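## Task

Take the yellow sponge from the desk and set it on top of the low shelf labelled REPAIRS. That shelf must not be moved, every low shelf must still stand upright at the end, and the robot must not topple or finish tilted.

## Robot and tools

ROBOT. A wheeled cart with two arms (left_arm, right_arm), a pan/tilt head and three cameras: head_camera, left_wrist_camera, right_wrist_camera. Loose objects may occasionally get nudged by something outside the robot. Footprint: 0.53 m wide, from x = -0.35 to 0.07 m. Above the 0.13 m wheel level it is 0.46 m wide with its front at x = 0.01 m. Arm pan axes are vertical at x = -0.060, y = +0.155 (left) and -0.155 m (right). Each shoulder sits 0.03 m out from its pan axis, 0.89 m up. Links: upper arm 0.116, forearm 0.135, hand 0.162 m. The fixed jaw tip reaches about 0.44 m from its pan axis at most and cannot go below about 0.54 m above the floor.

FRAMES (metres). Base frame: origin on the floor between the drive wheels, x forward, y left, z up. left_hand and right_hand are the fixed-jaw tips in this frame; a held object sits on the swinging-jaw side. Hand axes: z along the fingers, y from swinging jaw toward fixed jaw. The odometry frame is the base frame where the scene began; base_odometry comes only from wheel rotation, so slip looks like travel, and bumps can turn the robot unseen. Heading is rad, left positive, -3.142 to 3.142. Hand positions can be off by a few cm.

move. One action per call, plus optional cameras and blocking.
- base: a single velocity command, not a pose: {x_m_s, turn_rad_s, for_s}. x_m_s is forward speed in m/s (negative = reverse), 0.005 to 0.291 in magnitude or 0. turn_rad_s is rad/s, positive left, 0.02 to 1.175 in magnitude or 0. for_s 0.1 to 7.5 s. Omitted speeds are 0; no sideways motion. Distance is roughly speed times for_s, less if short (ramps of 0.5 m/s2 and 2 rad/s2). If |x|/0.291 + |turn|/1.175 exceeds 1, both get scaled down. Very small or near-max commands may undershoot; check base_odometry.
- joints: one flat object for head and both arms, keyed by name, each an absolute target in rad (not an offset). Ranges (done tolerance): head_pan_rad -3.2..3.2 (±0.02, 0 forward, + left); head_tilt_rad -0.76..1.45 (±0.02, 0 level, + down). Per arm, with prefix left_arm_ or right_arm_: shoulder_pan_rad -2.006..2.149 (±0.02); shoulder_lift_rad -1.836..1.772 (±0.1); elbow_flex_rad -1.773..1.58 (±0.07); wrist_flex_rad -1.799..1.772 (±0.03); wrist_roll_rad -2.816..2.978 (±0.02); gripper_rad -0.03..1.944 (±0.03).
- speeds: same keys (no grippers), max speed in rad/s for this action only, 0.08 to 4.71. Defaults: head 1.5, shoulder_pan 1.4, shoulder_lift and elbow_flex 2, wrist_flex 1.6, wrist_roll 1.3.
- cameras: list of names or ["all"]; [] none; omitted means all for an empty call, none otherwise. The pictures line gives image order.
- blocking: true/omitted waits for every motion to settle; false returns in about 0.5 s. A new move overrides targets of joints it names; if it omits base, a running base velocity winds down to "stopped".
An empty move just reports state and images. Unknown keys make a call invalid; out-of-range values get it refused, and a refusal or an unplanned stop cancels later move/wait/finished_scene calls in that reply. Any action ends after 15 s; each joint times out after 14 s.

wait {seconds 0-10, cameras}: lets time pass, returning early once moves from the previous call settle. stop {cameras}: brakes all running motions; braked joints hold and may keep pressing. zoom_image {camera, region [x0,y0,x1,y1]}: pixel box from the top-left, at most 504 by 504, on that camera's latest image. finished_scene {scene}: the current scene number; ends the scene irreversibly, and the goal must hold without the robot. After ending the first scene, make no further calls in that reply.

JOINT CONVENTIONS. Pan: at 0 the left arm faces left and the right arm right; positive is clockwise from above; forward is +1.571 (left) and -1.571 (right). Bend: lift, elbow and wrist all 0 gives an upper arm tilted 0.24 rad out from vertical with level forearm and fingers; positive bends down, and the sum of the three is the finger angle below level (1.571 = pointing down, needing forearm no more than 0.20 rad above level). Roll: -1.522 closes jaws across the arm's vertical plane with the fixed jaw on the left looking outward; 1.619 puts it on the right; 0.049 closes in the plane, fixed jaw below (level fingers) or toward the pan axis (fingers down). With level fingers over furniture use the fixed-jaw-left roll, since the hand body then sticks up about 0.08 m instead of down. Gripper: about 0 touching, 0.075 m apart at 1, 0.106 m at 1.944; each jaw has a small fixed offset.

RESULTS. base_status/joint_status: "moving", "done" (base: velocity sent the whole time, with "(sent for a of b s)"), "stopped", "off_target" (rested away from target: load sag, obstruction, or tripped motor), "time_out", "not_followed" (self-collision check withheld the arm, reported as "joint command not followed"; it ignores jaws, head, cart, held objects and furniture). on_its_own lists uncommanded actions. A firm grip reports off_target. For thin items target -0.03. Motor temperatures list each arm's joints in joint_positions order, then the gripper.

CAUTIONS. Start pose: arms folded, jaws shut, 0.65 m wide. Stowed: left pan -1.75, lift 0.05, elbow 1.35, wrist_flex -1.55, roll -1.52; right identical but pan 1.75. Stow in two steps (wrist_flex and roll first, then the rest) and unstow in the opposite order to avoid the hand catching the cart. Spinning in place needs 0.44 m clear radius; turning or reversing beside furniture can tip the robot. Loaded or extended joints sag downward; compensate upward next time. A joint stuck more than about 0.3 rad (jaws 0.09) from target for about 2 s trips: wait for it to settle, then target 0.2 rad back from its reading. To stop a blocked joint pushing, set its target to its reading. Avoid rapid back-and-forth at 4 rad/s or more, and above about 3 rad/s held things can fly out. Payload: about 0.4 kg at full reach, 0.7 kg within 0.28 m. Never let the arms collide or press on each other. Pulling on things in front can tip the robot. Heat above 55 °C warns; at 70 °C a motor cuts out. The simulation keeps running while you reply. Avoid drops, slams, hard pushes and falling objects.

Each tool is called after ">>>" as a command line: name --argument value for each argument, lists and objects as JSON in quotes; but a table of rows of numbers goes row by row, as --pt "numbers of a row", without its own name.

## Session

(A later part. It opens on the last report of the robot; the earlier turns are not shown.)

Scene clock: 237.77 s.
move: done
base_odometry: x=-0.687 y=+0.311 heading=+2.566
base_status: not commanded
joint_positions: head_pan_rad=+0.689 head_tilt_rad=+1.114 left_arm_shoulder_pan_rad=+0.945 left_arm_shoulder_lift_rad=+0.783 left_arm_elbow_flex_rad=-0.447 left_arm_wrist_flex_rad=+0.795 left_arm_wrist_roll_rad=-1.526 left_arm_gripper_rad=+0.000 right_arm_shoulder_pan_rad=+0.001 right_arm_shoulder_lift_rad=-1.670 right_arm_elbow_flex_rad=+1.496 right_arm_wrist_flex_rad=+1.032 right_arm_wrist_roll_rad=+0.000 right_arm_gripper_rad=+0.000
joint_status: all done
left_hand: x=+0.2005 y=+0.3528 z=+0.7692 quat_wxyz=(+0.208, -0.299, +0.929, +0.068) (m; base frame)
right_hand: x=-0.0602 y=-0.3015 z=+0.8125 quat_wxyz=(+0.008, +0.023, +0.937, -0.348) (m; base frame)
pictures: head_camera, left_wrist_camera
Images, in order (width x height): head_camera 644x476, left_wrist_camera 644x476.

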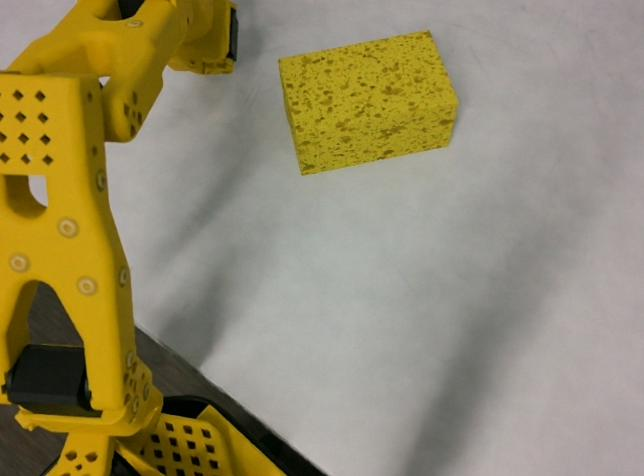

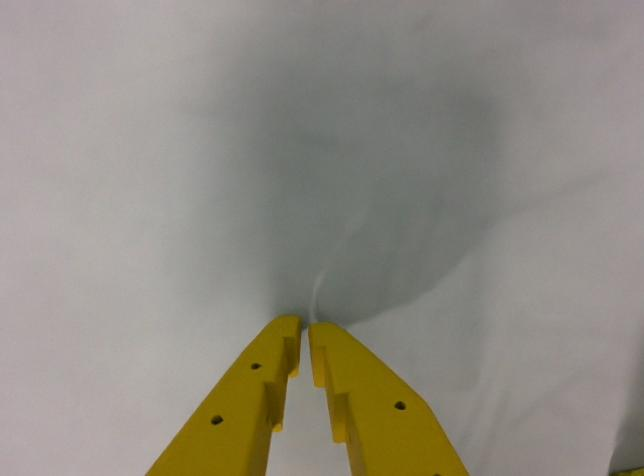

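>>> move --joints '{"left_arm_shoulder_lift_rad": 0.69, "left_arm_elbow_flex_rad": -0.43}'

>>> move --joints '{"left_arm_shoulder_pan_rad": 1.25}' --speeds '{"left_arm_shoulder_pan_rad": 0.3}' --cameras '["head_camera", "left_wrist_camera"]'

Scene clock: 249.17 s.
move: done
base_odometry: x=-0.687 y=+0.311 heading=+2.566
base_status: not commanded
joint_positions: head_pan_rad=+0.689 head_tilt_rad=+1.114 left_arm_shoulder_pan_rad=+0.944 left_arm_shoulder_lift_rad=+0.758 left_arm_elbow_flex_rad=-0.429 left_arm_wrist_flex_rad=+0.806 left_arm_wrist_roll_rad=-1.526 left_arm_gripper_rad=+0.000 right_arm_shoulder_pan_rad=+0.001 right_arm_shoulder_lift_rad=-1.670 right_arm_elbow_flex_rad=+1.496 right_arm_wrist_flex_rad=+1.032 right_arm_wrist_roll_rad=+0.000 right_arm_gripper_rad=+0.000
joint_status: all done
left_hand: x=+0.1986 y=+0.3520 z=+0.7721 quat_wxyz=(+0.205, -0.300, +0.929, +0.067) (m; base frame)
right_hand: x=-0.0602 y=-0.3015 z=+0.8125 quat_wxyz=(+0.008, +0.023, +0.937, -0.348) (m; base frame)
pictures: none

Scene clock: 250.77 s.
move: done
base_odometry: x=-0.687 y=+0.311 heading=+2.566
base_status: not commanded
joint_positions: head_pan_rad=+0.689 head_tilt_rad=+1.114 left_arm_shoulder_pan_rad=+1.247 left_arm_shoulder_lift_rad=+0.758 left_arm_elbow_flex_rad=-0.429 left_arm_wrist_flex_rad=+0.806 left_arm_wrist_roll_rad=-1.526 left_arm_gripper_rad=+0.000 right_arm_shoulder_pan_rad=+0.001 right_arm_shoulder_lift_rad=-1.670 right_arm_elbow_flex_rad=+1.496 right_arm_wrist_flex_rad=+1.032 right_arm_wrist_roll_rad=+0.000 right_arm_gripper_rad=+0.000
joint_status: all done
left_hand: x=+0.2457 y=+0.2657 z=+0.7721 quat_wxyz=(+0.213, -0.156, +0.964, +0.035) (m; base frame)
right_hand: x=-0.0602 y=-0.3015 z=+0.8125 quat_wxyz=(+0.008, +0.023, +0.937, -0.348) (m; base frame)
pictures: head_camera, left_wrist_camera
Images, in order (width x height): head_camera 644x476, left_wrist_camera 644x476.

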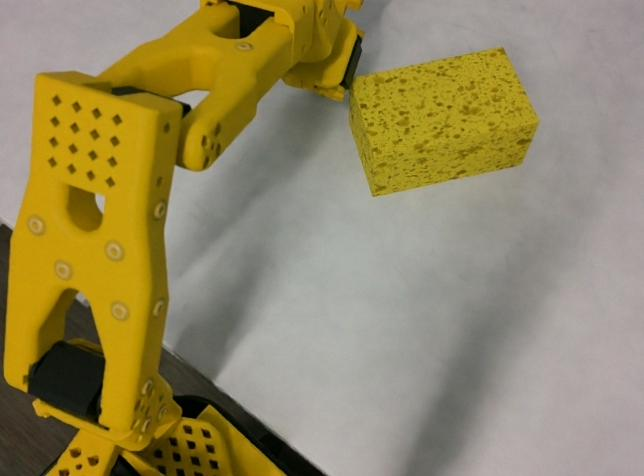

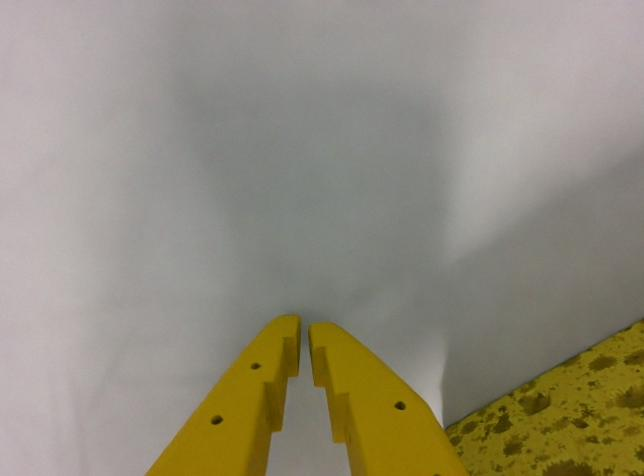

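>>> move --joints '{"left_arm_shoulder_pan_rad": 1.0, "left_arm_shoulder_lift_rad": 0.6, "left_arm_elbow_flex_rad": -0.285, "left_arm_wrist_flex_rad": 0.92}' --cameras '["head_camera"]'

>>> move --joints '{"left_arm_shoulder_pan_rad": 1.4}' --speeds '{"left_arm_shoulder_pan_rad": 0.3}' --cameras '["head_camera", "left_wrist_camera"]'

Scene clock: 272.67 s.
move: done
base_odometry: x=-0.687 y=+0.311 heading=+2.566
base_status: not commanded
joint_positions: head_pan_rad=+0.689 head_tilt_rad=+1.114 left_arm_shoulder_pan_rad=+1.009 left_arm_shoulder_lift_rad=+0.645 left_arm_elbow_flex_rad=-0.285 left_arm_wrist_flex_rad=+0.913 left_arm_wrist_roll_rad=-1.526 left_arm_gripper_rad=+0.000 right_arm_shoulder_pan_rad=+0.001 right_arm_shoulder_lift_rad=-1.670 right_arm_elbow_flex_rad=+1.496 right_arm_wrist_flex_rad=+1.032 right_arm_wrist_roll_rad=+0.000 right_arm_gripper_rad=+0.000
joint_status: all done
left_hand: x=+0.1860 y=+0.3188 z=+0.7709 quat_wxyz=(+0.142, -0.272, +0.951, +0.041) (m; base frame)
right_hand: x=-0.0602 y=-0.3015 z=+0.8125 quat_wxyz=(+0.008, +0.023, +0.937, -0.348) (m; base frame)
pictures: head_camera
Images, in order (width x height): head_camera 644x476.

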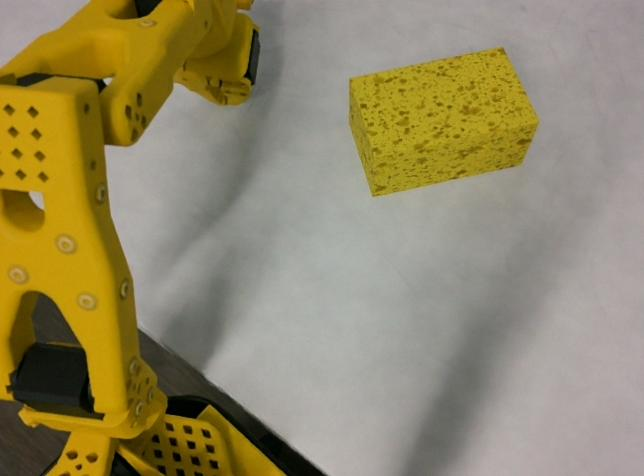

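Scene clock: 274.50 s.
move: done
base_odometry: x=-0.687 y=+0.311 heading=+2.566
base_status: not commanded
joint_positions: head_pan_rad=+0.689 head_tilt_rad=+1.114 left_arm_shoulder_pan_rad=+1.387 left_arm_shoulder_lift_rad=+0.645 left_arm_elbow_flex_rad=-0.285 left_arm_wrist_flex_rad=+0.915 left_arm_wrist_roll_rad=-1.526 left_arm_gripper_rad=+0.000 right_arm_shoulder_pan_rad=+0.001 right_arm_shoulder_lift_rad=-1.670 right_arm_elbow_flex_rad=+1.496 right_arm_wrist_flex_rad=+1.032 right_arm_wrist_roll_rad=+0.000 right_arm_gripper_rad=+0.000
joint_status: all done
left_hand: x=+0.2288 y=+0.2166 z=+0.7709 quat_wxyz=(+0.147, -0.089, +0.985, +0.014) (m; base frame)
right_hand: x=-0.0602 y=-0.3015 z=+0.8125 quat_wxyz=(+0.008, +0.023, +0.937, -0.348) (m; base frame)
pictures: head_camera, left_wrist_camera
Images, in order (width x height): head_camera 644x476, left_wrist_camera 644x476.

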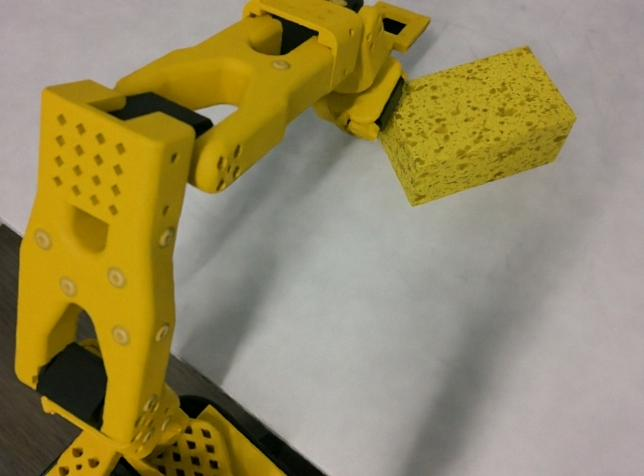

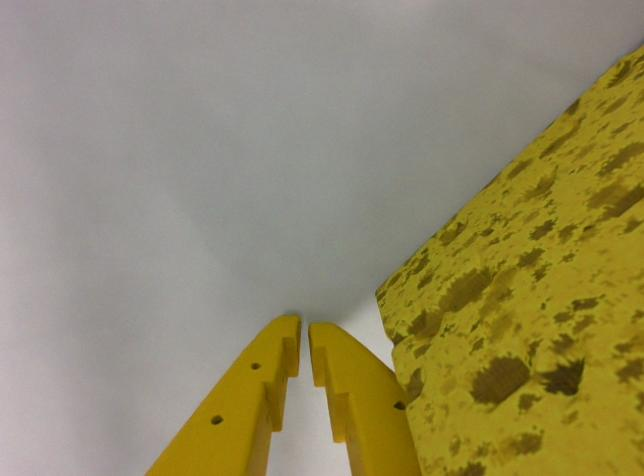

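>>> move --joints '{"left_arm_shoulder_pan_rad": 1.65}' --speeds '{"left_arm_shoulder_pan_rad": 0.3}' --cameras '["left_wrist_camera"]'

>>> move --joints '{"head_pan_rad": 0.3}' --cameras '["head_camera"]'

Scene clock: 282.10 s.
move: done
base_odometry: x=-0.687 y=+0.311 heading=+2.566
base_status: not commanded
joint_positions: head_pan_rad=+0.689 head_tilt_rad=+1.114 left_arm_shoulder_pan_rad=+1.637 left_arm_shoulder_lift_rad=+0.645 left_arm_elbow_flex_rad=-0.285 left_arm_wrist_flex_rad=+0.921 left_arm_wrist_roll_rad=-1.526 left_arm_gripper_rad=+0.000 right_arm_shoulder_pan_rad=+0.001 right_arm_shoulder_lift_rad=-1.670 right_arm_elbow_flex_rad=+1.496 right_arm_wrist_flex_rad=+1.032 right_arm_wrist_roll_rad=+0.000 right_arm_gripper_rad=+0.000
joint_status: all done
left_hand: x=+0.2341 y=+0.1433 z=+0.7706 quat_wxyz=(+0.144, +0.034, +0.989, -0.005) (m; base frame)
right_hand: x=-0.0602 y=-0.3015 z=+0.8125 quat_wxyz=(+0.008, +0.023, +0.937, -0.348) (m; base frame)
pictures: left_wrist_camera
Images, in order (width x height): left_wrist_camera 644x476.

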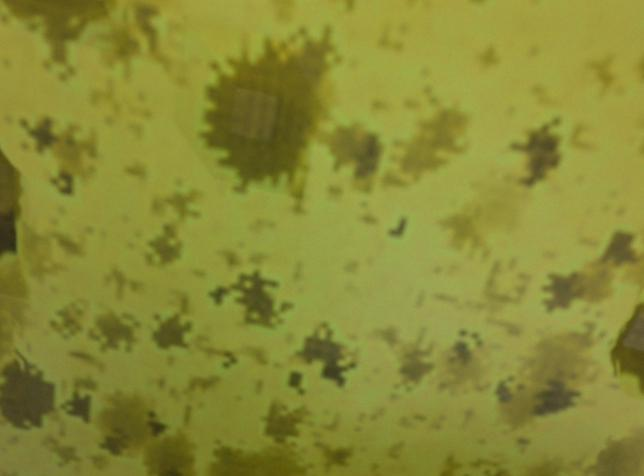

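Scene clock: 283.17 s.
move: done
base_odometry: x=-0.687 y=+0.311 heading=+2.566
base_status: not commanded
joint_positions: head_pan_rad=+0.310 head_tilt_rad=+1.114 left_arm_shoulder_pan_rad=+1.637 left_arm_shoulder_lift_rad=+0.645 left_arm_elbow_flex_rad=-0.285 left_arm_wrist_flex_rad=+0.921 left_arm_wrist_roll_rad=-1.526 left_arm_gripper_rad=+0.000 right_arm_shoulder_pan_rad=+0.001 right_arm_shoulder_lift_rad=-1.670 right_arm_elbow_flex_rad=+1.496 right_arm_wrist_flex_rad=+1.032 right_arm_wrist_roll_rad=+0.000 right_arm_gripper_rad=+0.000
joint_status: all done
left_hand: x=+0.2341 y=+0.1433 z=+0.7706 quat_wxyz=(+0.144, +0.034, +0.989, -0.005) (m; base frame)
right_hand: x=-0.0602 y=-0.3015 z=+0.8125 quat_wxyz=(+0.008, +0.023, +0.937, -0.348) (m; base frame)
pictures: head_camera
Images, in order (width x height): head_camera 644x476.

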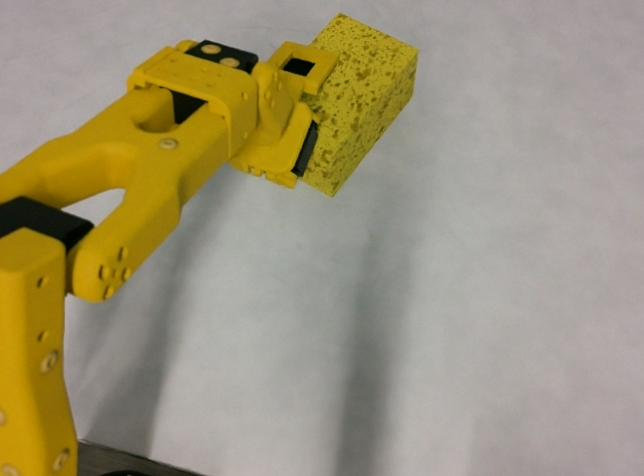

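>>> move --joints '{"left_arm_shoulder_pan_rad": 1.35}'

>>> move --joints '{"left_arm_shoulder_lift_rad": -0.465, "left_arm_elbow_flex_rad": 0.68, "left_arm_wrist_flex_rad": 0.484, "left_arm_gripper_rad": 1.9}'

>>> move --joints '{"left_arm_shoulder_pan_rad": 1.6, "head_pan_rad": 0}' --cameras '["head_camera", "left_wrist_camera"]'

Scene clock: 303.57 s.
move: done
base_odometry: x=-0.687 y=+0.311 heading=+2.566
base_status: not commanded
joint_positions: head_pan_rad=+0.310 head_tilt_rad=+1.114 left_arm_shoulder_pan_rad=+1.356 left_arm_shoulder_lift_rad=+0.643 left_arm_elbow_flex_rad=-0.285 left_arm_wrist_flex_rad=+0.922 left_arm_wrist_roll_rad=-1.526 left_arm_gripper_rad=+0.000 right_arm_shoulder_pan_rad=+0.001 right_arm_shoulder_lift_rad=-1.670 right_arm_elbow_flex_rad=+1.496 right_arm_wrist_flex_rad=+1.032 right_arm_wrist_roll_rad=+0.000 right_arm_gripper_rad=+0.000
joint_status: all done
left_hand: x=+0.2258 y=+0.2252 z=+0.7709 quat_wxyz=(+0.144, -0.104, +0.984, +0.016) (m; base frame)
right_hand: x=-0.0602 y=-0.3015 z=+0.8125 quat_wxyz=(+0.008, +0.023, +0.937, -0.348) (m; base frame)
pictures: none

Scene clock: 305.07 s.
move: done
base_odometry: x=-0.687 y=+0.311 heading=+2.566
base_status: not commanded
joint_positions: head_pan_rad=+0.310 head_tilt_rad=+1.114 left_arm_shoulder_pan_rad=+1.355 left_arm_shoulder_lift_rad=-0.427 left_arm_elbow_flex_rad=+0.682 left_arm_wrist_flex_rad=+0.497 left_arm_wrist_roll_rad=-1.526 left_arm_gripper_rad=+1.891 right_arm_shoulder_pan_rad=+0.001 right_arm_shoulder_lift_rad=-1.670 right_arm_elbow_flex_rad=+1.496 right_arm_wrist_flex_rad=+1.032 right_arm_wrist_roll_rad=+0.000 right_arm_gripper_rad=+0.000
joint_status: all done
left_hand: x=+0.1906 y=+0.2179 z=+0.8694 quat_wxyz=(+0.396, -0.097, +0.912, +0.044) (m; base frame)
right_hand: x=-0.0602 y=-0.3015 z=+0.8125 quat_wxyz=(+0.008, +0.023, +0.937, -0.348) (m; base frame)
pictures: none

Scene clock: 306.03 s.
move: done
base_odometry: x=-0.687 y=+0.311 heading=+2.566
base_status: not commanded
joint_positions: head_pan_rad=+0.009 head_tilt_rad=+1.114 left_arm_shoulder_pan_rad=+1.594 left_arm_shoulder_lift_rad=-0.427 left_arm_elbow_flex_rad=+0.682 left_arm_wrist_flex_rad=+0.497 left_arm_wrist_roll_rad=-1.526 left_arm_gripper_rad=+1.891 right_arm_shoulder_pan_rad=+0.001 right_arm_shoulder_lift_rad=-1.670 right_arm_elbow_flex_rad=+1.496 right_arm_wrist_flex_rad=+1.032 right_arm_wrist_roll_rad=+0.000 right_arm_gripper_rad=+0.000
joint_status: all done
left_hand: x=+0.1983 y=+0.1567 z=+0.8694 quat_wxyz=(+0.398, +0.012, +0.917, -0.004) (m; base frame)
right_hand: x=-0.0602 y=-0.3015 z=+0.8125 quat_wxyz=(+0.008, +0.023, +0.937, -0.348) (m; base frame)
pictures: head_camera, left_wrist_camera
Images, in order (width x height): head_camera 644x476, left_wrist_camera 644x476.

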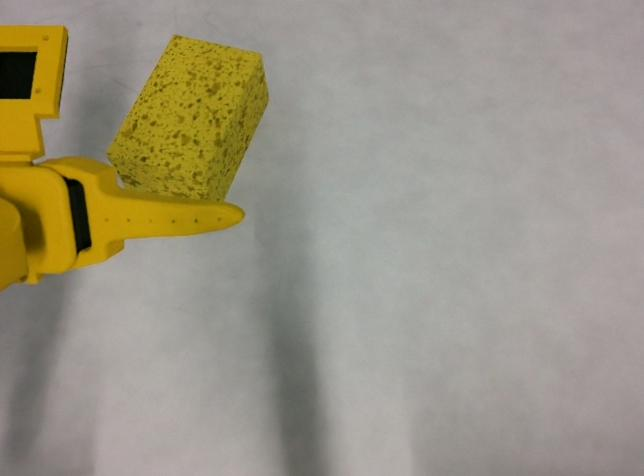

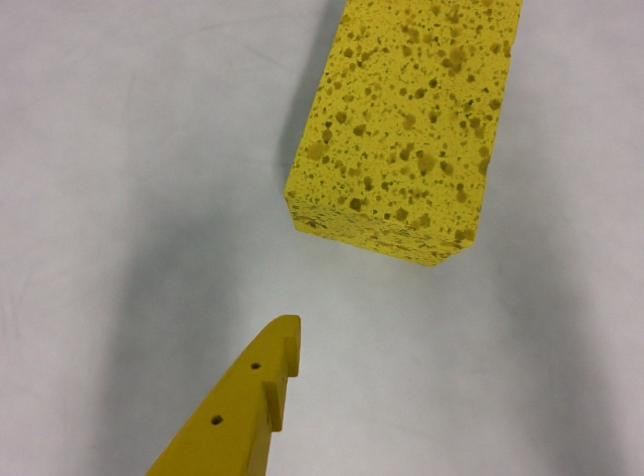

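>>> move --joints '{"left_arm_shoulder_pan_rad": 1.51, "left_arm_shoulder_lift_rad": 0.172, "left_arm_elbow_flex_rad": 0.307, "left_arm_wrist_flex_rad": 0.221}' --speeds '{"left_arm_shoulder_lift_rad": 0.8, "left_arm_elbow_flex_rad": 0.5, "left_arm_wrist_flex_rad": 0.4}' --cameras '["head_camera", "left_wrist_camera"]'

Scene clock: 315.63 s.
move: done
base_odometry: x=-0.687 y=+0.311 heading=+2.566
base_status: not commanded
joint_positions: head_pan_rad=+0.009 head_tilt_rad=+1.114 left_arm_shoulder_pan_rad=+1.513 left_arm_shoulder_lift_rad=+0.177 left_arm_elbow_flex_rad=+0.343 left_arm_wrist_flex_rad=+0.234 left_arm_wrist_roll_rad=-1.526 left_arm_gripper_rad=+1.891 right_arm_shoulder_pan_rad=+0.001 right_arm_shoulder_lift_rad=-1.670 right_arm_elbow_flex_rad=+1.496 right_arm_wrist_flex_rad=+1.032 right_arm_wrist_roll_rad=+0.000 right_arm_gripper_rad=+0.000
joint_status: all done
left_hand: x=+0.2535 y=+0.1810 z=+0.8275 quat_wxyz=(+0.397, -0.025, +0.917, +0.012) (m; base frame)
right_hand: x=-0.0602 y=-0.3015 z=+0.8125 quat_wxyz=(+0.008, +0.023, +0.937, -0.348) (m; base frame)
pictures: head_camera, left_wrist_camera
Images, in order (width x height): head_camera 644x476, left_wrist_camera 644x476.

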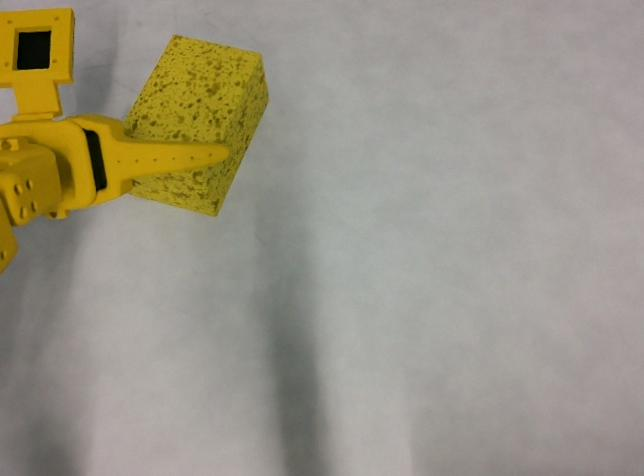

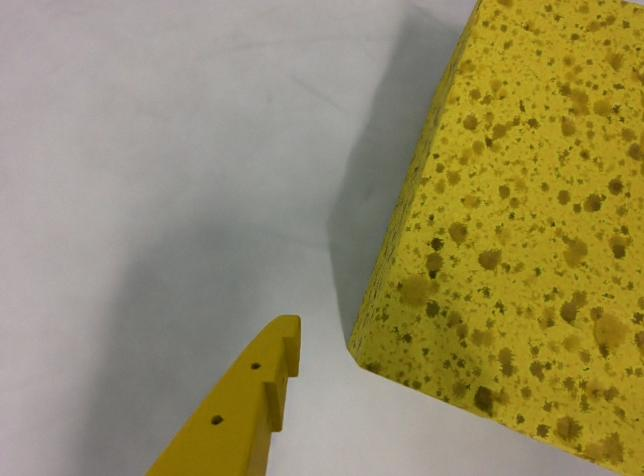

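>>> move --joints '{"left_arm_shoulder_lift_rad": -0.3, "left_arm_elbow_flex_rad": 0.58, "left_arm_wrist_flex_rad": 0.42}'

>>> move --joints '{"left_arm_gripper_rad": 1.15}' --cameras '["head_camera", "left_wrist_camera"]'

Scene clock: 330.73 s.
move: done
base_odometry: x=-0.687 y=+0.311 heading=+2.566
base_status: not commanded
joint_positions: head_pan_rad=+0.009 head_tilt_rad=+1.114 left_arm_shoulder_pan_rad=+1.513 left_arm_shoulder_lift_rad=-0.257 left_arm_elbow_flex_rad=+0.582 left_arm_wrist_flex_rad=+0.418 left_arm_wrist_roll_rad=-1.526 left_arm_gripper_rad=+1.891 right_arm_shoulder_pan_rad=+0.001 right_arm_shoulder_lift_rad=-1.670 right_arm_elbow_flex_rad=+1.496 right_arm_wrist_flex_rad=+1.032 right_arm_wrist_roll_rad=+0.000 right_arm_gripper_rad=+0.000
joint_status: all done
left_hand: x=+0.2156 y=+0.1788 z=+0.8632 quat_wxyz=(+0.402, -0.025, +0.915, +0.012) (m; base frame)
right_hand: x=-0.0602 y=-0.3015 z=+0.8125 quat_wxyz=(+0.008, +0.023, +0.937, -0.348) (m; base frame)
pictures: none

Scene clock: 331.63 s.
move: done
base_odometry: x=-0.687 y=+0.311 heading=+2.566
base_status: not commanded
joint_positions: head_pan_rad=+0.009 head_tilt_rad=+1.114 left_arm_shoulder_pan_rad=+1.513 left_arm_shoulder_lift_rad=-0.257 left_arm_elbow_flex_rad=+0.582 left_arm_wrist_flex_rad=+0.418 left_arm_wrist_roll_rad=-1.526 left_arm_gripper_rad=+1.157 right_arm_shoulder_pan_rad=+0.001 right_arm_shoulder_lift_rad=-1.670 right_arm_elbow_flex_rad=+1.496 right_arm_wrist_flex_rad=+1.032 right_arm_wrist_roll_rad=+0.000 right_arm_gripper_rad=+0.000
joint_status: all done
left_hand: x=+0.2156 y=+0.1788 z=+0.8632 quat_wxyz=(+0.402, -0.025, +0.915, +0.012) (m; base frame)
right_hand: x=-0.0602 y=-0.3015 z=+0.8125 quat_wxyz=(+0.008, +0.023, +0.937, -0.348) (m; base frame)
pictures: head_camera, left_wrist_camera
Images, in order (width x height): head_camera 644x476, left_wrist_camera 644x476.

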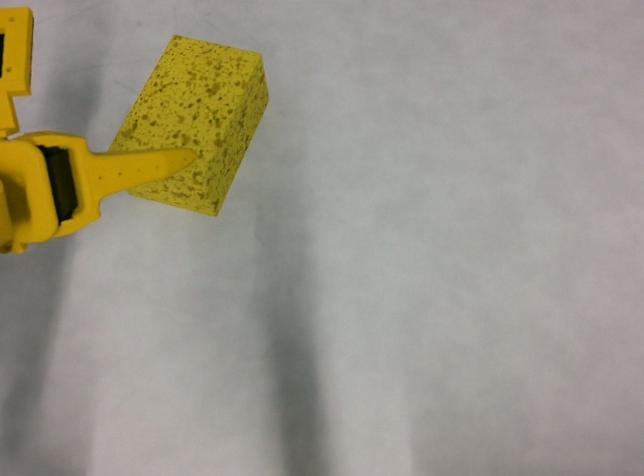

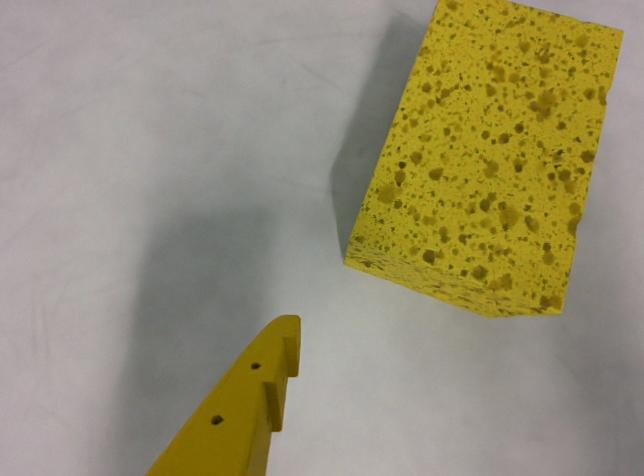

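>>> move --joints '{"left_arm_gripper_rad": 1.85, "left_arm_shoulder_pan_rad": 1.54, "left_arm_shoulder_lift_rad": 0.3, "left_arm_elbow_flex_rad": 1.1, "left_arm_wrist_flex_rad": -1.2}'

>>> move --joints '{"left_arm_shoulder_lift_rad": 0.52, "left_arm_elbow_flex_rad": 0.99, "left_arm_wrist_flex_rad": -1.24, "head_pan_rad": 0.2, "head_tilt_rad": 1.0}' --cameras '["head_camera", "left_wrist_camera"]'

Scene clock: 378.30 s.
move: done
base_odometry: x=-0.687 y=+0.311 heading=+2.566
base_status: not commanded
joint_positions: head_pan_rad=+0.009 head_tilt_rad=+1.114 left_arm_shoulder_pan_rad=+1.536 left_arm_shoulder_lift_rad=+0.301 left_arm_elbow_flex_rad=+1.099 left_arm_wrist_flex_rad=-1.185 left_arm_wrist_roll_rad=-1.526 left_arm_gripper_rad=+1.842 right_arm_shoulder_pan_rad=+0.001 right_arm_shoulder_lift_rad=-1.670 right_arm_elbow_flex_rad=+1.496 right_arm_wrist_flex_rad=+1.032 right_arm_wrist_roll_rad=+0.000 right_arm_gripper_rad=+0.000
joint_status: all done
left_hand: x=+0.2149 y=+0.1724 z=+0.8267 quat_wxyz=(+0.627, -0.012, +0.779, +0.012) (m; base frame)
right_hand: x=-0.0602 y=-0.3015 z=+0.8125 quat_wxyz=(+0.008, +0.023, +0.937, -0.348) (m; base frame)
pictures: none

Scene clock: 379.17 s.
move: done
base_odometry: x=-0.687 y=+0.311 heading=+2.566
base_status: not commanded
joint_positions: head_pan_rad=+0.189 head_tilt_rad=+1.014 left_arm_shoulder_pan_rad=+1.536 left_arm_shoulder_lift_rad=+0.521 left_arm_elbow_flex_rad=+1.005 left_arm_wrist_flex_rad=-1.225 left_arm_wrist_roll_rad=-1.526 left_arm_gripper_rad=+1.842 right_arm_shoulder_pan_rad=+0.001 right_arm_shoulder_lift_rad=-1.670 right_arm_elbow_flex_rad=+1.496 right_arm_wrist_flex_rad=+1.032 right_arm_wrist_roll_rad=+0.000 right_arm_gripper_rad=+0.000
joint_status: all done
left_hand: x=+0.2148 y=+0.1724 z=+0.7955 quat_wxyz=(+0.593, -0.013, +0.805, +0.011) (m; base frame)
right_hand: x=-0.0602 y=-0.3015 z=+0.8125 quat_wxyz=(+0.008, +0.023, +0.937, -0.348) (m; base frame)
pictures: head_camera, left_wrist_camera
Images, in order (width x height): head_camera 644x476, left_wrist_camera 644x476.

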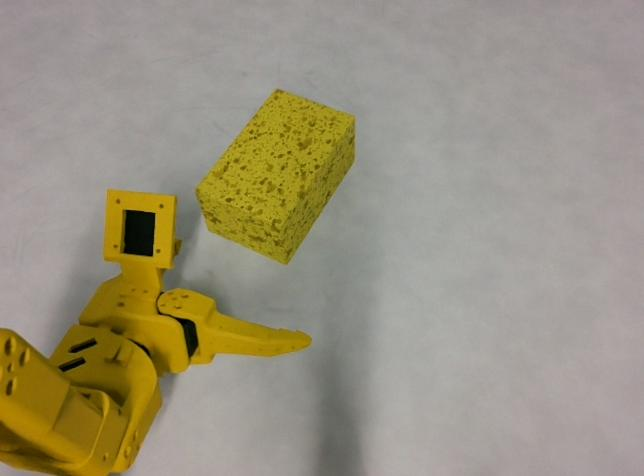

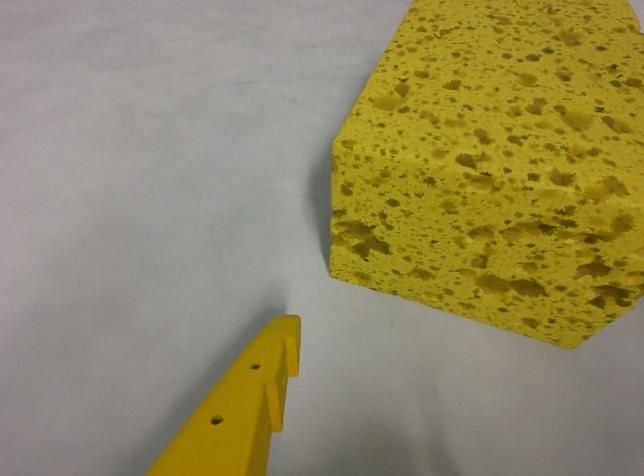

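>>> move --joints '{"left_arm_shoulder_lift_rad": 0.685, "left_arm_elbow_flex_rad": 0.443, "left_arm_wrist_flex_rad": -0.83}' --speeds '{"left_arm_shoulder_lift_rad": 0.2, "left_arm_elbow_flex_rad": 0.6, "left_arm_wrist_flex_rad": 0.44}' --cameras '["head_camera", "left_wrist_camera"]'

Scene clock: 388.07 s.
move: done
base_odometry: x=-0.687 y=+0.311 heading=+2.566
base_status: not commanded
joint_positions: head_pan_rad=+0.189 head_tilt_rad=+1.014 left_arm_shoulder_pan_rad=+1.536 left_arm_shoulder_lift_rad=+0.691 left_arm_elbow_flex_rad=+0.468 left_arm_wrist_flex_rad=-0.833 left_arm_wrist_roll_rad=-1.526 left_arm_gripper_rad=+1.842 right_arm_shoulder_pan_rad=+0.001 right_arm_shoulder_lift_rad=-1.670 right_arm_elbow_flex_rad=+1.496 right_arm_wrist_flex_rad=+1.032 right_arm_wrist_roll_rad=+0.000 right_arm_gripper_rad=+0.000
joint_status: all done
left_hand: x=+0.2739 y=+0.1745 z=+0.7897 quat_wxyz=(+0.583, -0.013, +0.813, +0.011) (m; base frame)
right_hand: x=-0.0602 y=-0.3015 z=+0.8125 quat_wxyz=(+0.008, +0.023, +0.937, -0.348) (m; base frame)
pictures: head_camera, left_wrist_camera
Images, in order (width x height): head_camera 644x476, left_wrist_camera 644x476.

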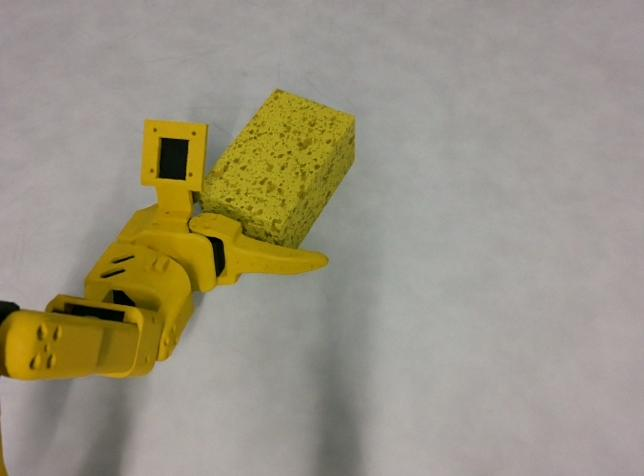

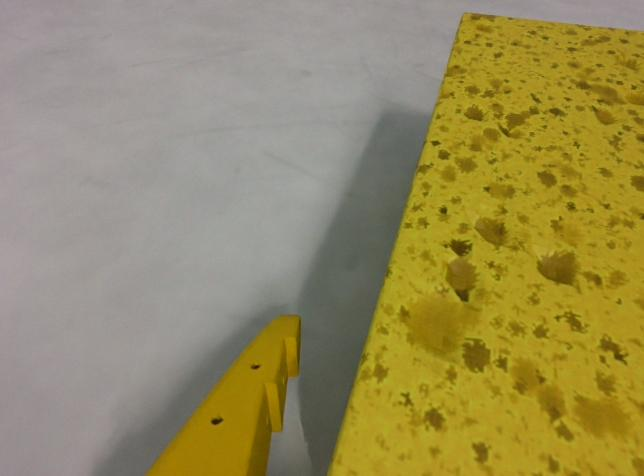

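>>> move --joints '{"left_arm_gripper_rad": 0.8}' --cameras '["head_camera", "left_wrist_camera"]'

Scene clock: 394.00 s.
move: off_target
base_odometry: x=-0.687 y=+0.311 heading=+2.566
base_status: not commanded
joint_positions: head_pan_rad=+0.189 head_tilt_rad=+1.014 left_arm_shoulder_pan_rad=+1.543 left_arm_shoulder_lift_rad=+0.691 left_arm_elbow_flex_rad=+0.467 left_arm_wrist_flex_rad=-0.833 left_arm_wrist_roll_rad=-1.526 left_arm_gripper_rad=+0.945 right_arm_shoulder_pan_rad=+0.001 right_arm_shoulder_lift_rad=-1.670 right_arm_elbow_flex_rad=+1.496 right_arm_wrist_flex_rad=+1.032 right_arm_wrist_roll_rad=+0.000 right_arm_gripper_rad=+0.000
joint_status: left_arm_gripper_rad off_target (ended at +0.946, target +0.800)
left_hand: x=+0.2743 y=+0.1719 z=+0.7900 quat_wxyz=(+0.583, -0.010, +0.812, +0.009) (m; base frame)
right_hand: x=-0.0602 y=-0.3015 z=+0.8125 quat_wxyz=(+0.008, +0.023, +0.937, -0.348) (m; base frame)
pictures: head_camera, left_wrist_camera
Images, in order (width x height): head_camera 644x476, left_wrist_camera 644x476.

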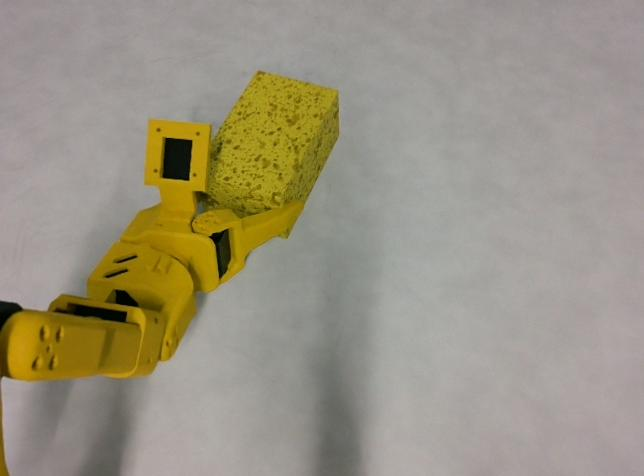

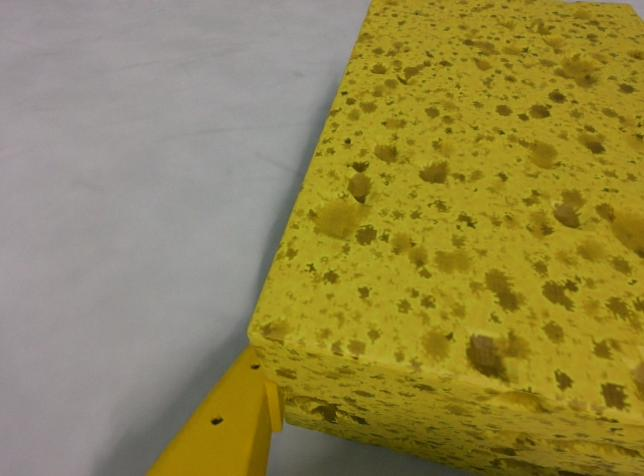

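>>> move --joints '{"left_arm_shoulder_lift_rad": 0.50, "left_arm_elbow_flex_rad": 0.98, "left_arm_wrist_flex_rad": -1.2, "left_arm_gripper_rad": 0.8}' --speeds '{"left_arm_shoulder_lift_rad": 0.12, "left_arm_elbow_flex_rad": 0.3, "left_arm_wrist_flex_rad": 0.22}' --cameras '["head_camera", "left_wrist_camera"]'

Scene clock: 403.13 s.
move: off_target
base_odometry: x=-0.687 y=+0.311 heading=+2.566
base_status: not commanded
joint_positions: head_pan_rad=+0.189 head_tilt_rad=+1.014 left_arm_shoulder_pan_rad=+1.543 left_arm_shoulder_lift_rad=+0.542 left_arm_elbow_flex_rad=+0.976 left_arm_wrist_flex_rad=-1.188 left_arm_wrist_roll_rad=-1.526 left_arm_gripper_rad=+0.945 right_arm_shoulder_pan_rad=+0.001 right_arm_shoulder_lift_rad=-1.670 right_arm_elbow_flex_rad=+1.496 right_arm_wrist_flex_rad=+1.032 right_arm_wrist_roll_rad=+0.000 right_arm_gripper_rad=+0.000
joint_status: left_arm_gripper_rad off_target (ended at +0.946, target +0.800); the others done
left_hand: x=+0.2162 y=+0.1703 z=+0.7894 quat_wxyz=(+0.581, -0.010, +0.814, +0.009) (m; base frame)
right_hand: x=-0.0602 y=-0.3015 z=+0.8125 quat_wxyz=(+0.008, +0.023, +0.937, -0.348) (m; base frame)
pictures: head_camera, left_wrist_camera
Images, in order (width x height): head_camera 644x476, left_wrist_camera 644x476.

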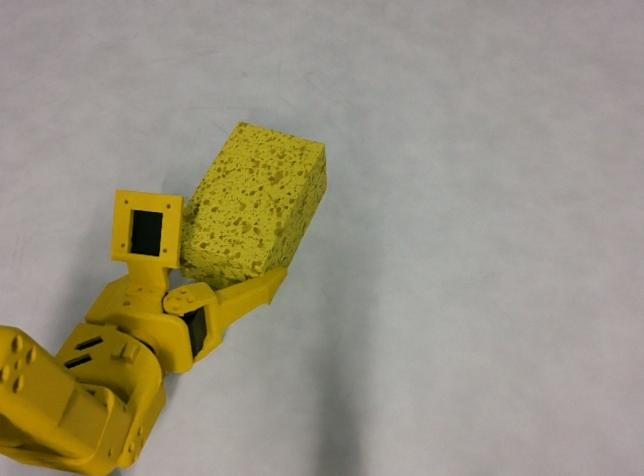

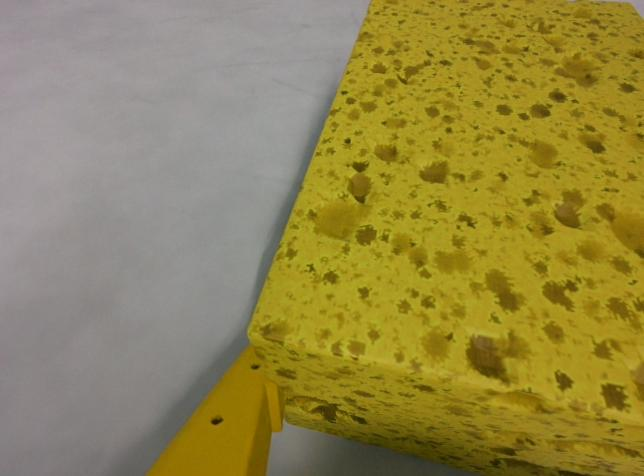

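>>> move --joints '{"left_arm_shoulder_lift_rad": 0.62, "left_arm_elbow_flex_rad": 1.29, "left_arm_wrist_flex_rad": -1.62, "left_arm_gripper_rad": 0.8}' --speeds '{"left_arm_shoulder_lift_rad": 0.08, "left_arm_elbow_flex_rad": 0.3, "left_arm_wrist_flex_rad": 0.4}' --cameras '["left_wrist_camera"]'

>>> move --joints '{"left_arm_gripper_rad": 1.85}'

>>> move --joints '{"left_arm_shoulder_lift_rad": -0.2}' --cameras '["head_camera", "left_wrist_camera"]'

Scene clock: 429.63 s.
move: off_target
base_odometry: x=-0.687 y=+0.311 heading=+2.566
base_status: not commanded
joint_positions: head_pan_rad=+0.189 head_tilt_rad=+1.014 left_arm_shoulder_pan_rad=+1.543 left_arm_shoulder_lift_rad=+0.620 left_arm_elbow_flex_rad=+1.284 left_arm_wrist_flex_rad=-1.601 left_arm_wrist_roll_rad=-1.526 left_arm_gripper_rad=+0.945 right_arm_shoulder_pan_rad=+0.001 right_arm_shoulder_lift_rad=-1.670 right_arm_elbow_flex_rad=+1.496 right_arm_wrist_flex_rad=+1.032 right_arm_wrist_roll_rad=+0.000 right_arm_gripper_rad=+0.000
joint_status: left_arm_gripper_rad off_target (ended at +0.946, target +0.800); the others done
left_hand: x=+0.1721 y=+0.1691 z=+0.7920 quat_wxyz=(+0.592, -0.010, +0.806, +0.009) (m; base frame)
right_hand: x=-0.0602 y=-0.3015 z=+0.8125 quat_wxyz=(+0.008, +0.023, +0.937, -0.348) (m; base frame)
pictures: left_wrist_camera
Images, in order (width x height): left_wrist_camera 644x476.

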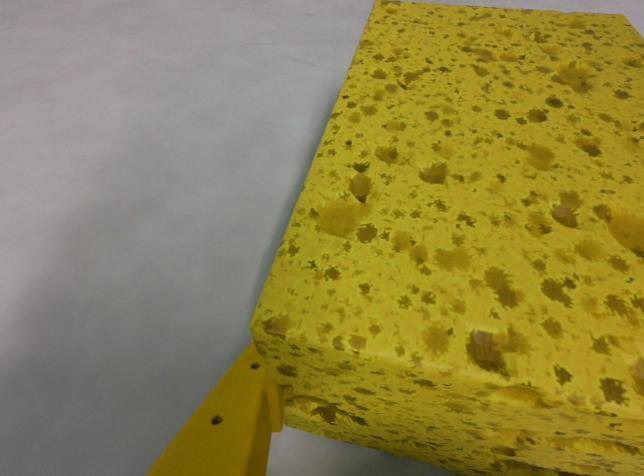

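Scene clock: 430.63 s.
move: done
base_odometry: x=-0.687 y=+0.311 heading=+2.566
base_status: not commanded
joint_positions: head_pan_rad=+0.189 head_tilt_rad=+1.014 left_arm_shoulder_pan_rad=+1.542 left_arm_shoulder_lift_rad=+0.620 left_arm_elbow_flex_rad=+1.284 left_arm_wrist_flex_rad=-1.604 left_arm_wrist_roll_rad=-1.526 left_arm_gripper_rad=+1.842 right_arm_shoulder_pan_rad=+0.001 right_arm_shoulder_lift_rad=-1.670 right_arm_elbow_flex_rad=+1.496 right_arm_wrist_flex_rad=+1.032 right_arm_wrist_roll_rad=+0.000 right_arm_gripper_rad=+0.000
joint_status: all done
left_hand: x=+0.1723 y=+0.1695 z=+0.7924 quat_wxyz=(+0.593, -0.010, +0.805, +0.010) (m; base frame)
right_hand: x=-0.0602 y=-0.3015 z=+0.8125 quat_wxyz=(+0.008, +0.023, +0.937, -0.348) (m; base frame)
pictures: none

Scene clock: 431.97 s.
move: done
base_odometry: x=-0.687 y=+0.311 heading=+2.566
base_status: not commanded
joint_positions: head_pan_rad=+0.189 head_tilt_rad=+1.014 left_arm_shoulder_pan_rad=+1.542 left_arm_shoulder_lift_rad=-0.168 left_arm_elbow_flex_rad=+1.289 left_arm_wrist_flex_rad=-1.606 left_arm_wrist_roll_rad=-1.526 left_arm_gripper_rad=+1.842 right_arm_shoulder_pan_rad=+0.001 right_arm_shoulder_lift_rad=-1.670 right_arm_elbow_flex_rad=+1.496 right_arm_wrist_flex_rad=+1.032 right_arm_wrist_roll_rad=+0.000 right_arm_gripper_rad=+0.000
joint_status: all done
left_hand: x=+0.1843 y=+0.1698 z=+0.9651 quat_wxyz=(+0.856, -0.007, +0.517, +0.014) (m; base frame)
right_hand: x=-0.0602 y=-0.3015 z=+0.8125 quat_wxyz=(+0.008, +0.023, +0.937, -0.348) (m; base frame)
pictures: head_camera, left_wrist_camera
Images, in order (width x height): head_camera 644x476, left_wrist_camera 644x476.

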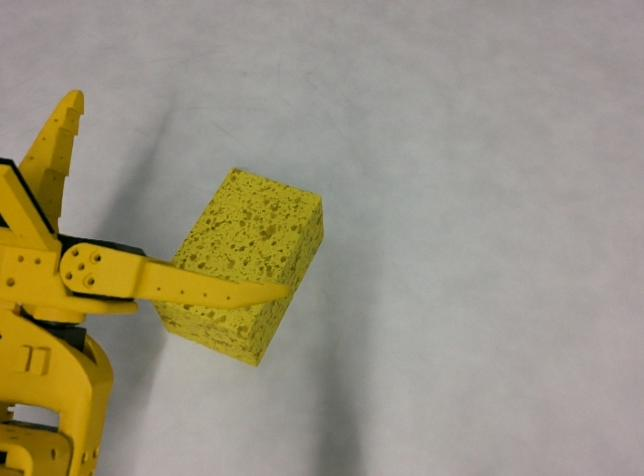

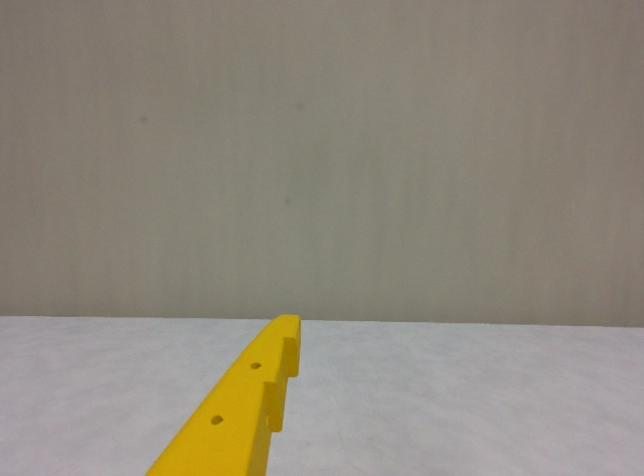

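>>> move --joints '{"left_arm_shoulder_lift_rad": 0.2, "left_arm_elbow_flex_rad": -0.7, "left_arm_wrist_flex_rad": 0.5, "left_arm_wrist_roll_rad": -1.77, "left_arm_shoulder_pan_rad": 1.5}'

>>> move --joints '{"left_arm_shoulder_lift_rad": 0.3, "left_arm_elbow_flex_rad": -0.778, "left_arm_wrist_flex_rad": 1.64}'

>>> move --joints '{"left_arm_shoulder_lift_rad": 0.5}' --cameras '["head_camera", "left_wrist_camera"]'

Scene clock: 453.67 s.
move: done
base_odometry: x=-0.687 y=+0.311 heading=+2.566
base_status: not commanded
joint_positions: head_pan_rad=+0.189 head_tilt_rad=+1.014 left_arm_shoulder_pan_rad=+1.502 left_arm_shoulder_lift_rad=+0.209 left_arm_elbow_flex_rad=-0.664 left_arm_wrist_flex_rad=+0.497 left_arm_wrist_roll_rad=-1.766 left_arm_gripper_rad=+1.842 right_arm_shoulder_pan_rad=+0.001 right_arm_shoulder_lift_rad=-1.670 right_arm_elbow_flex_rad=+1.496 right_arm_wrist_flex_rad=+1.032 right_arm_wrist_roll_rad=+0.000 right_arm_gripper_rad=+0.000
joint_status: all done
left_hand: x=+0.2992 y=+0.1873 z=+1.0570 quat_wxyz=(+0.683, +0.063, +0.719, +0.108) (m; base frame)
right_hand: x=-0.0602 y=-0.3015 z=+0.8125 quat_wxyz=(+0.008, +0.023, +0.937, -0.348) (m; base frame)
pictures: none

Scene clock: 455.23 s.
move: done
base_odometry: x=-0.687 y=+0.311 heading=+2.566
base_status: not commanded
joint_positions: head_pan_rad=+0.189 head_tilt_rad=+1.014 left_arm_shoulder_pan_rad=+1.502 left_arm_shoulder_lift_rad=+0.307 left_arm_elbow_flex_rad=-0.747 left_arm_wrist_flex_rad=+1.637 left_arm_wrist_roll_rad=-1.766 left_arm_gripper_rad=+1.842 right_arm_shoulder_pan_rad=+0.001 right_arm_shoulder_lift_rad=-1.670 right_arm_elbow_flex_rad=+1.496 right_arm_wrist_flex_rad=+1.032 right_arm_wrist_roll_rad=+0.000 right_arm_gripper_rad=+0.000
joint_status: all done
left_hand: x=+0.2099 y=+0.1812 z=+0.9060 quat_wxyz=(+0.183, +0.086, +0.979, +0.029) (m; base frame)
right_hand: x=-0.0602 y=-0.3015 z=+0.8125 quat_wxyz=(+0.008, +0.023, +0.937, -0.348) (m; base frame)
pictures: none

Scene clock: 456.03 s.
move: done
base_odometry: x=-0.687 y=+0.311 heading=+2.566
base_status: not commanded
joint_positions: head_pan_rad=+0.189 head_tilt_rad=+1.014 left_arm_shoulder_pan_rad=+1.502 left_arm_shoulder_lift_rad=+0.508 left_arm_elbow_flex_rad=-0.748 left_arm_wrist_flex_rad=+1.637 left_arm_wrist_roll_rad=-1.766 left_arm_gripper_rad=+1.842 right_arm_shoulder_pan_rad=+0.001 right_arm_shoulder_lift_rad=-1.670 right_arm_elbow_flex_rad=+1.496 right_arm_wrist_flex_rad=+1.032 right_arm_wrist_roll_rad=+0.000 right_arm_gripper_rad=+0.000
joint_status: all done
left_hand: x=+0.2076 y=+0.1810 z=+0.8580 quat_wxyz=(+0.086, +0.087, +0.992, +0.013) (m; base frame)
right_hand: x=-0.0602 y=-0.3015 z=+0.8125 quat_wxyz=(+0.008, +0.023, +0.937, -0.348) (m; base frame)
pictures: head_camera, left_wrist_camera
Images, in order (width x height): head_camera 644x476, left_wrist_camera 644x476.

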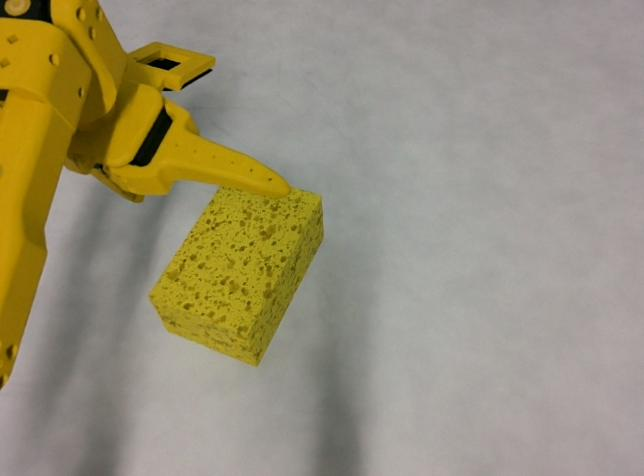

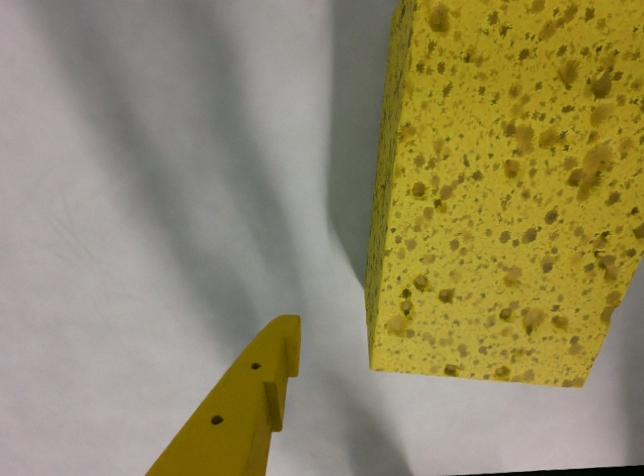

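>>> move --joints '{"left_arm_shoulder_pan_rad": 1.55, "left_arm_shoulder_lift_rad": 0.48, "left_arm_elbow_flex_rad": -0.683, "left_arm_wrist_flex_rad": 1.386}' --cameras '["head_camera", "left_wrist_camera"]'

Scene clock: 467.03 s.
move: done
base_odometry: x=-0.687 y=+0.311 heading=+2.566
base_status: not commanded
joint_positions: head_pan_rad=+0.189 head_tilt_rad=+1.014 left_arm_shoulder_pan_rad=+1.545 left_arm_shoulder_lift_rad=+0.508 left_arm_elbow_flex_rad=-0.681 left_arm_wrist_flex_rad=+1.395 left_arm_wrist_roll_rad=-1.766 left_arm_gripper_rad=+1.842 right_arm_shoulder_pan_rad=+0.001 right_arm_shoulder_lift_rad=-1.670 right_arm_elbow_flex_rad=+1.496 right_arm_wrist_flex_rad=+1.032 right_arm_wrist_roll_rad=+0.000 right_arm_gripper_rad=+0.000
joint_status: all done
left_hand: x=+0.2377 y=+0.1703 z=+0.8566 quat_wxyz=(+0.172, +0.107, +0.979, +0.023) (m; base frame)
right_hand: x=-0.0602 y=-0.3015 z=+0.8125 quat_wxyz=(+0.008, +0.023, +0.937, -0.348) (m; base frame)
pictures: head_camera, left_wrist_camera
Images, in order (width x height): head_camera 644x476, left_wrist_camera 644x476.

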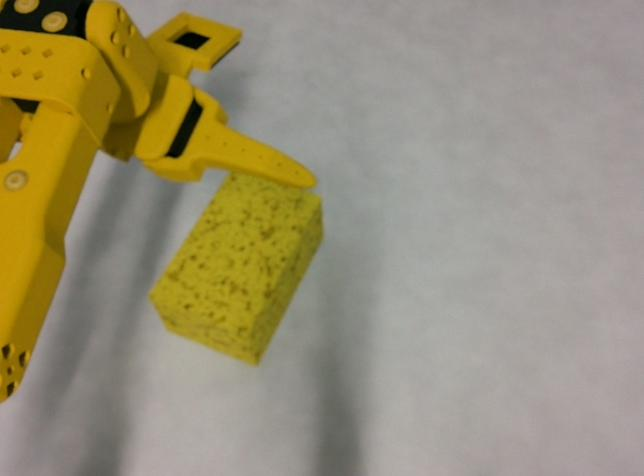

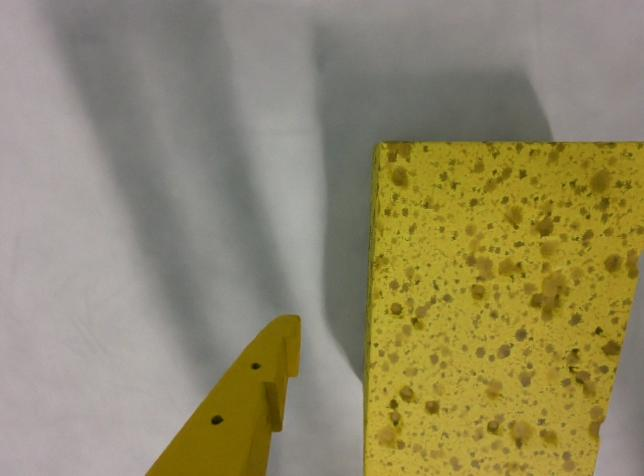

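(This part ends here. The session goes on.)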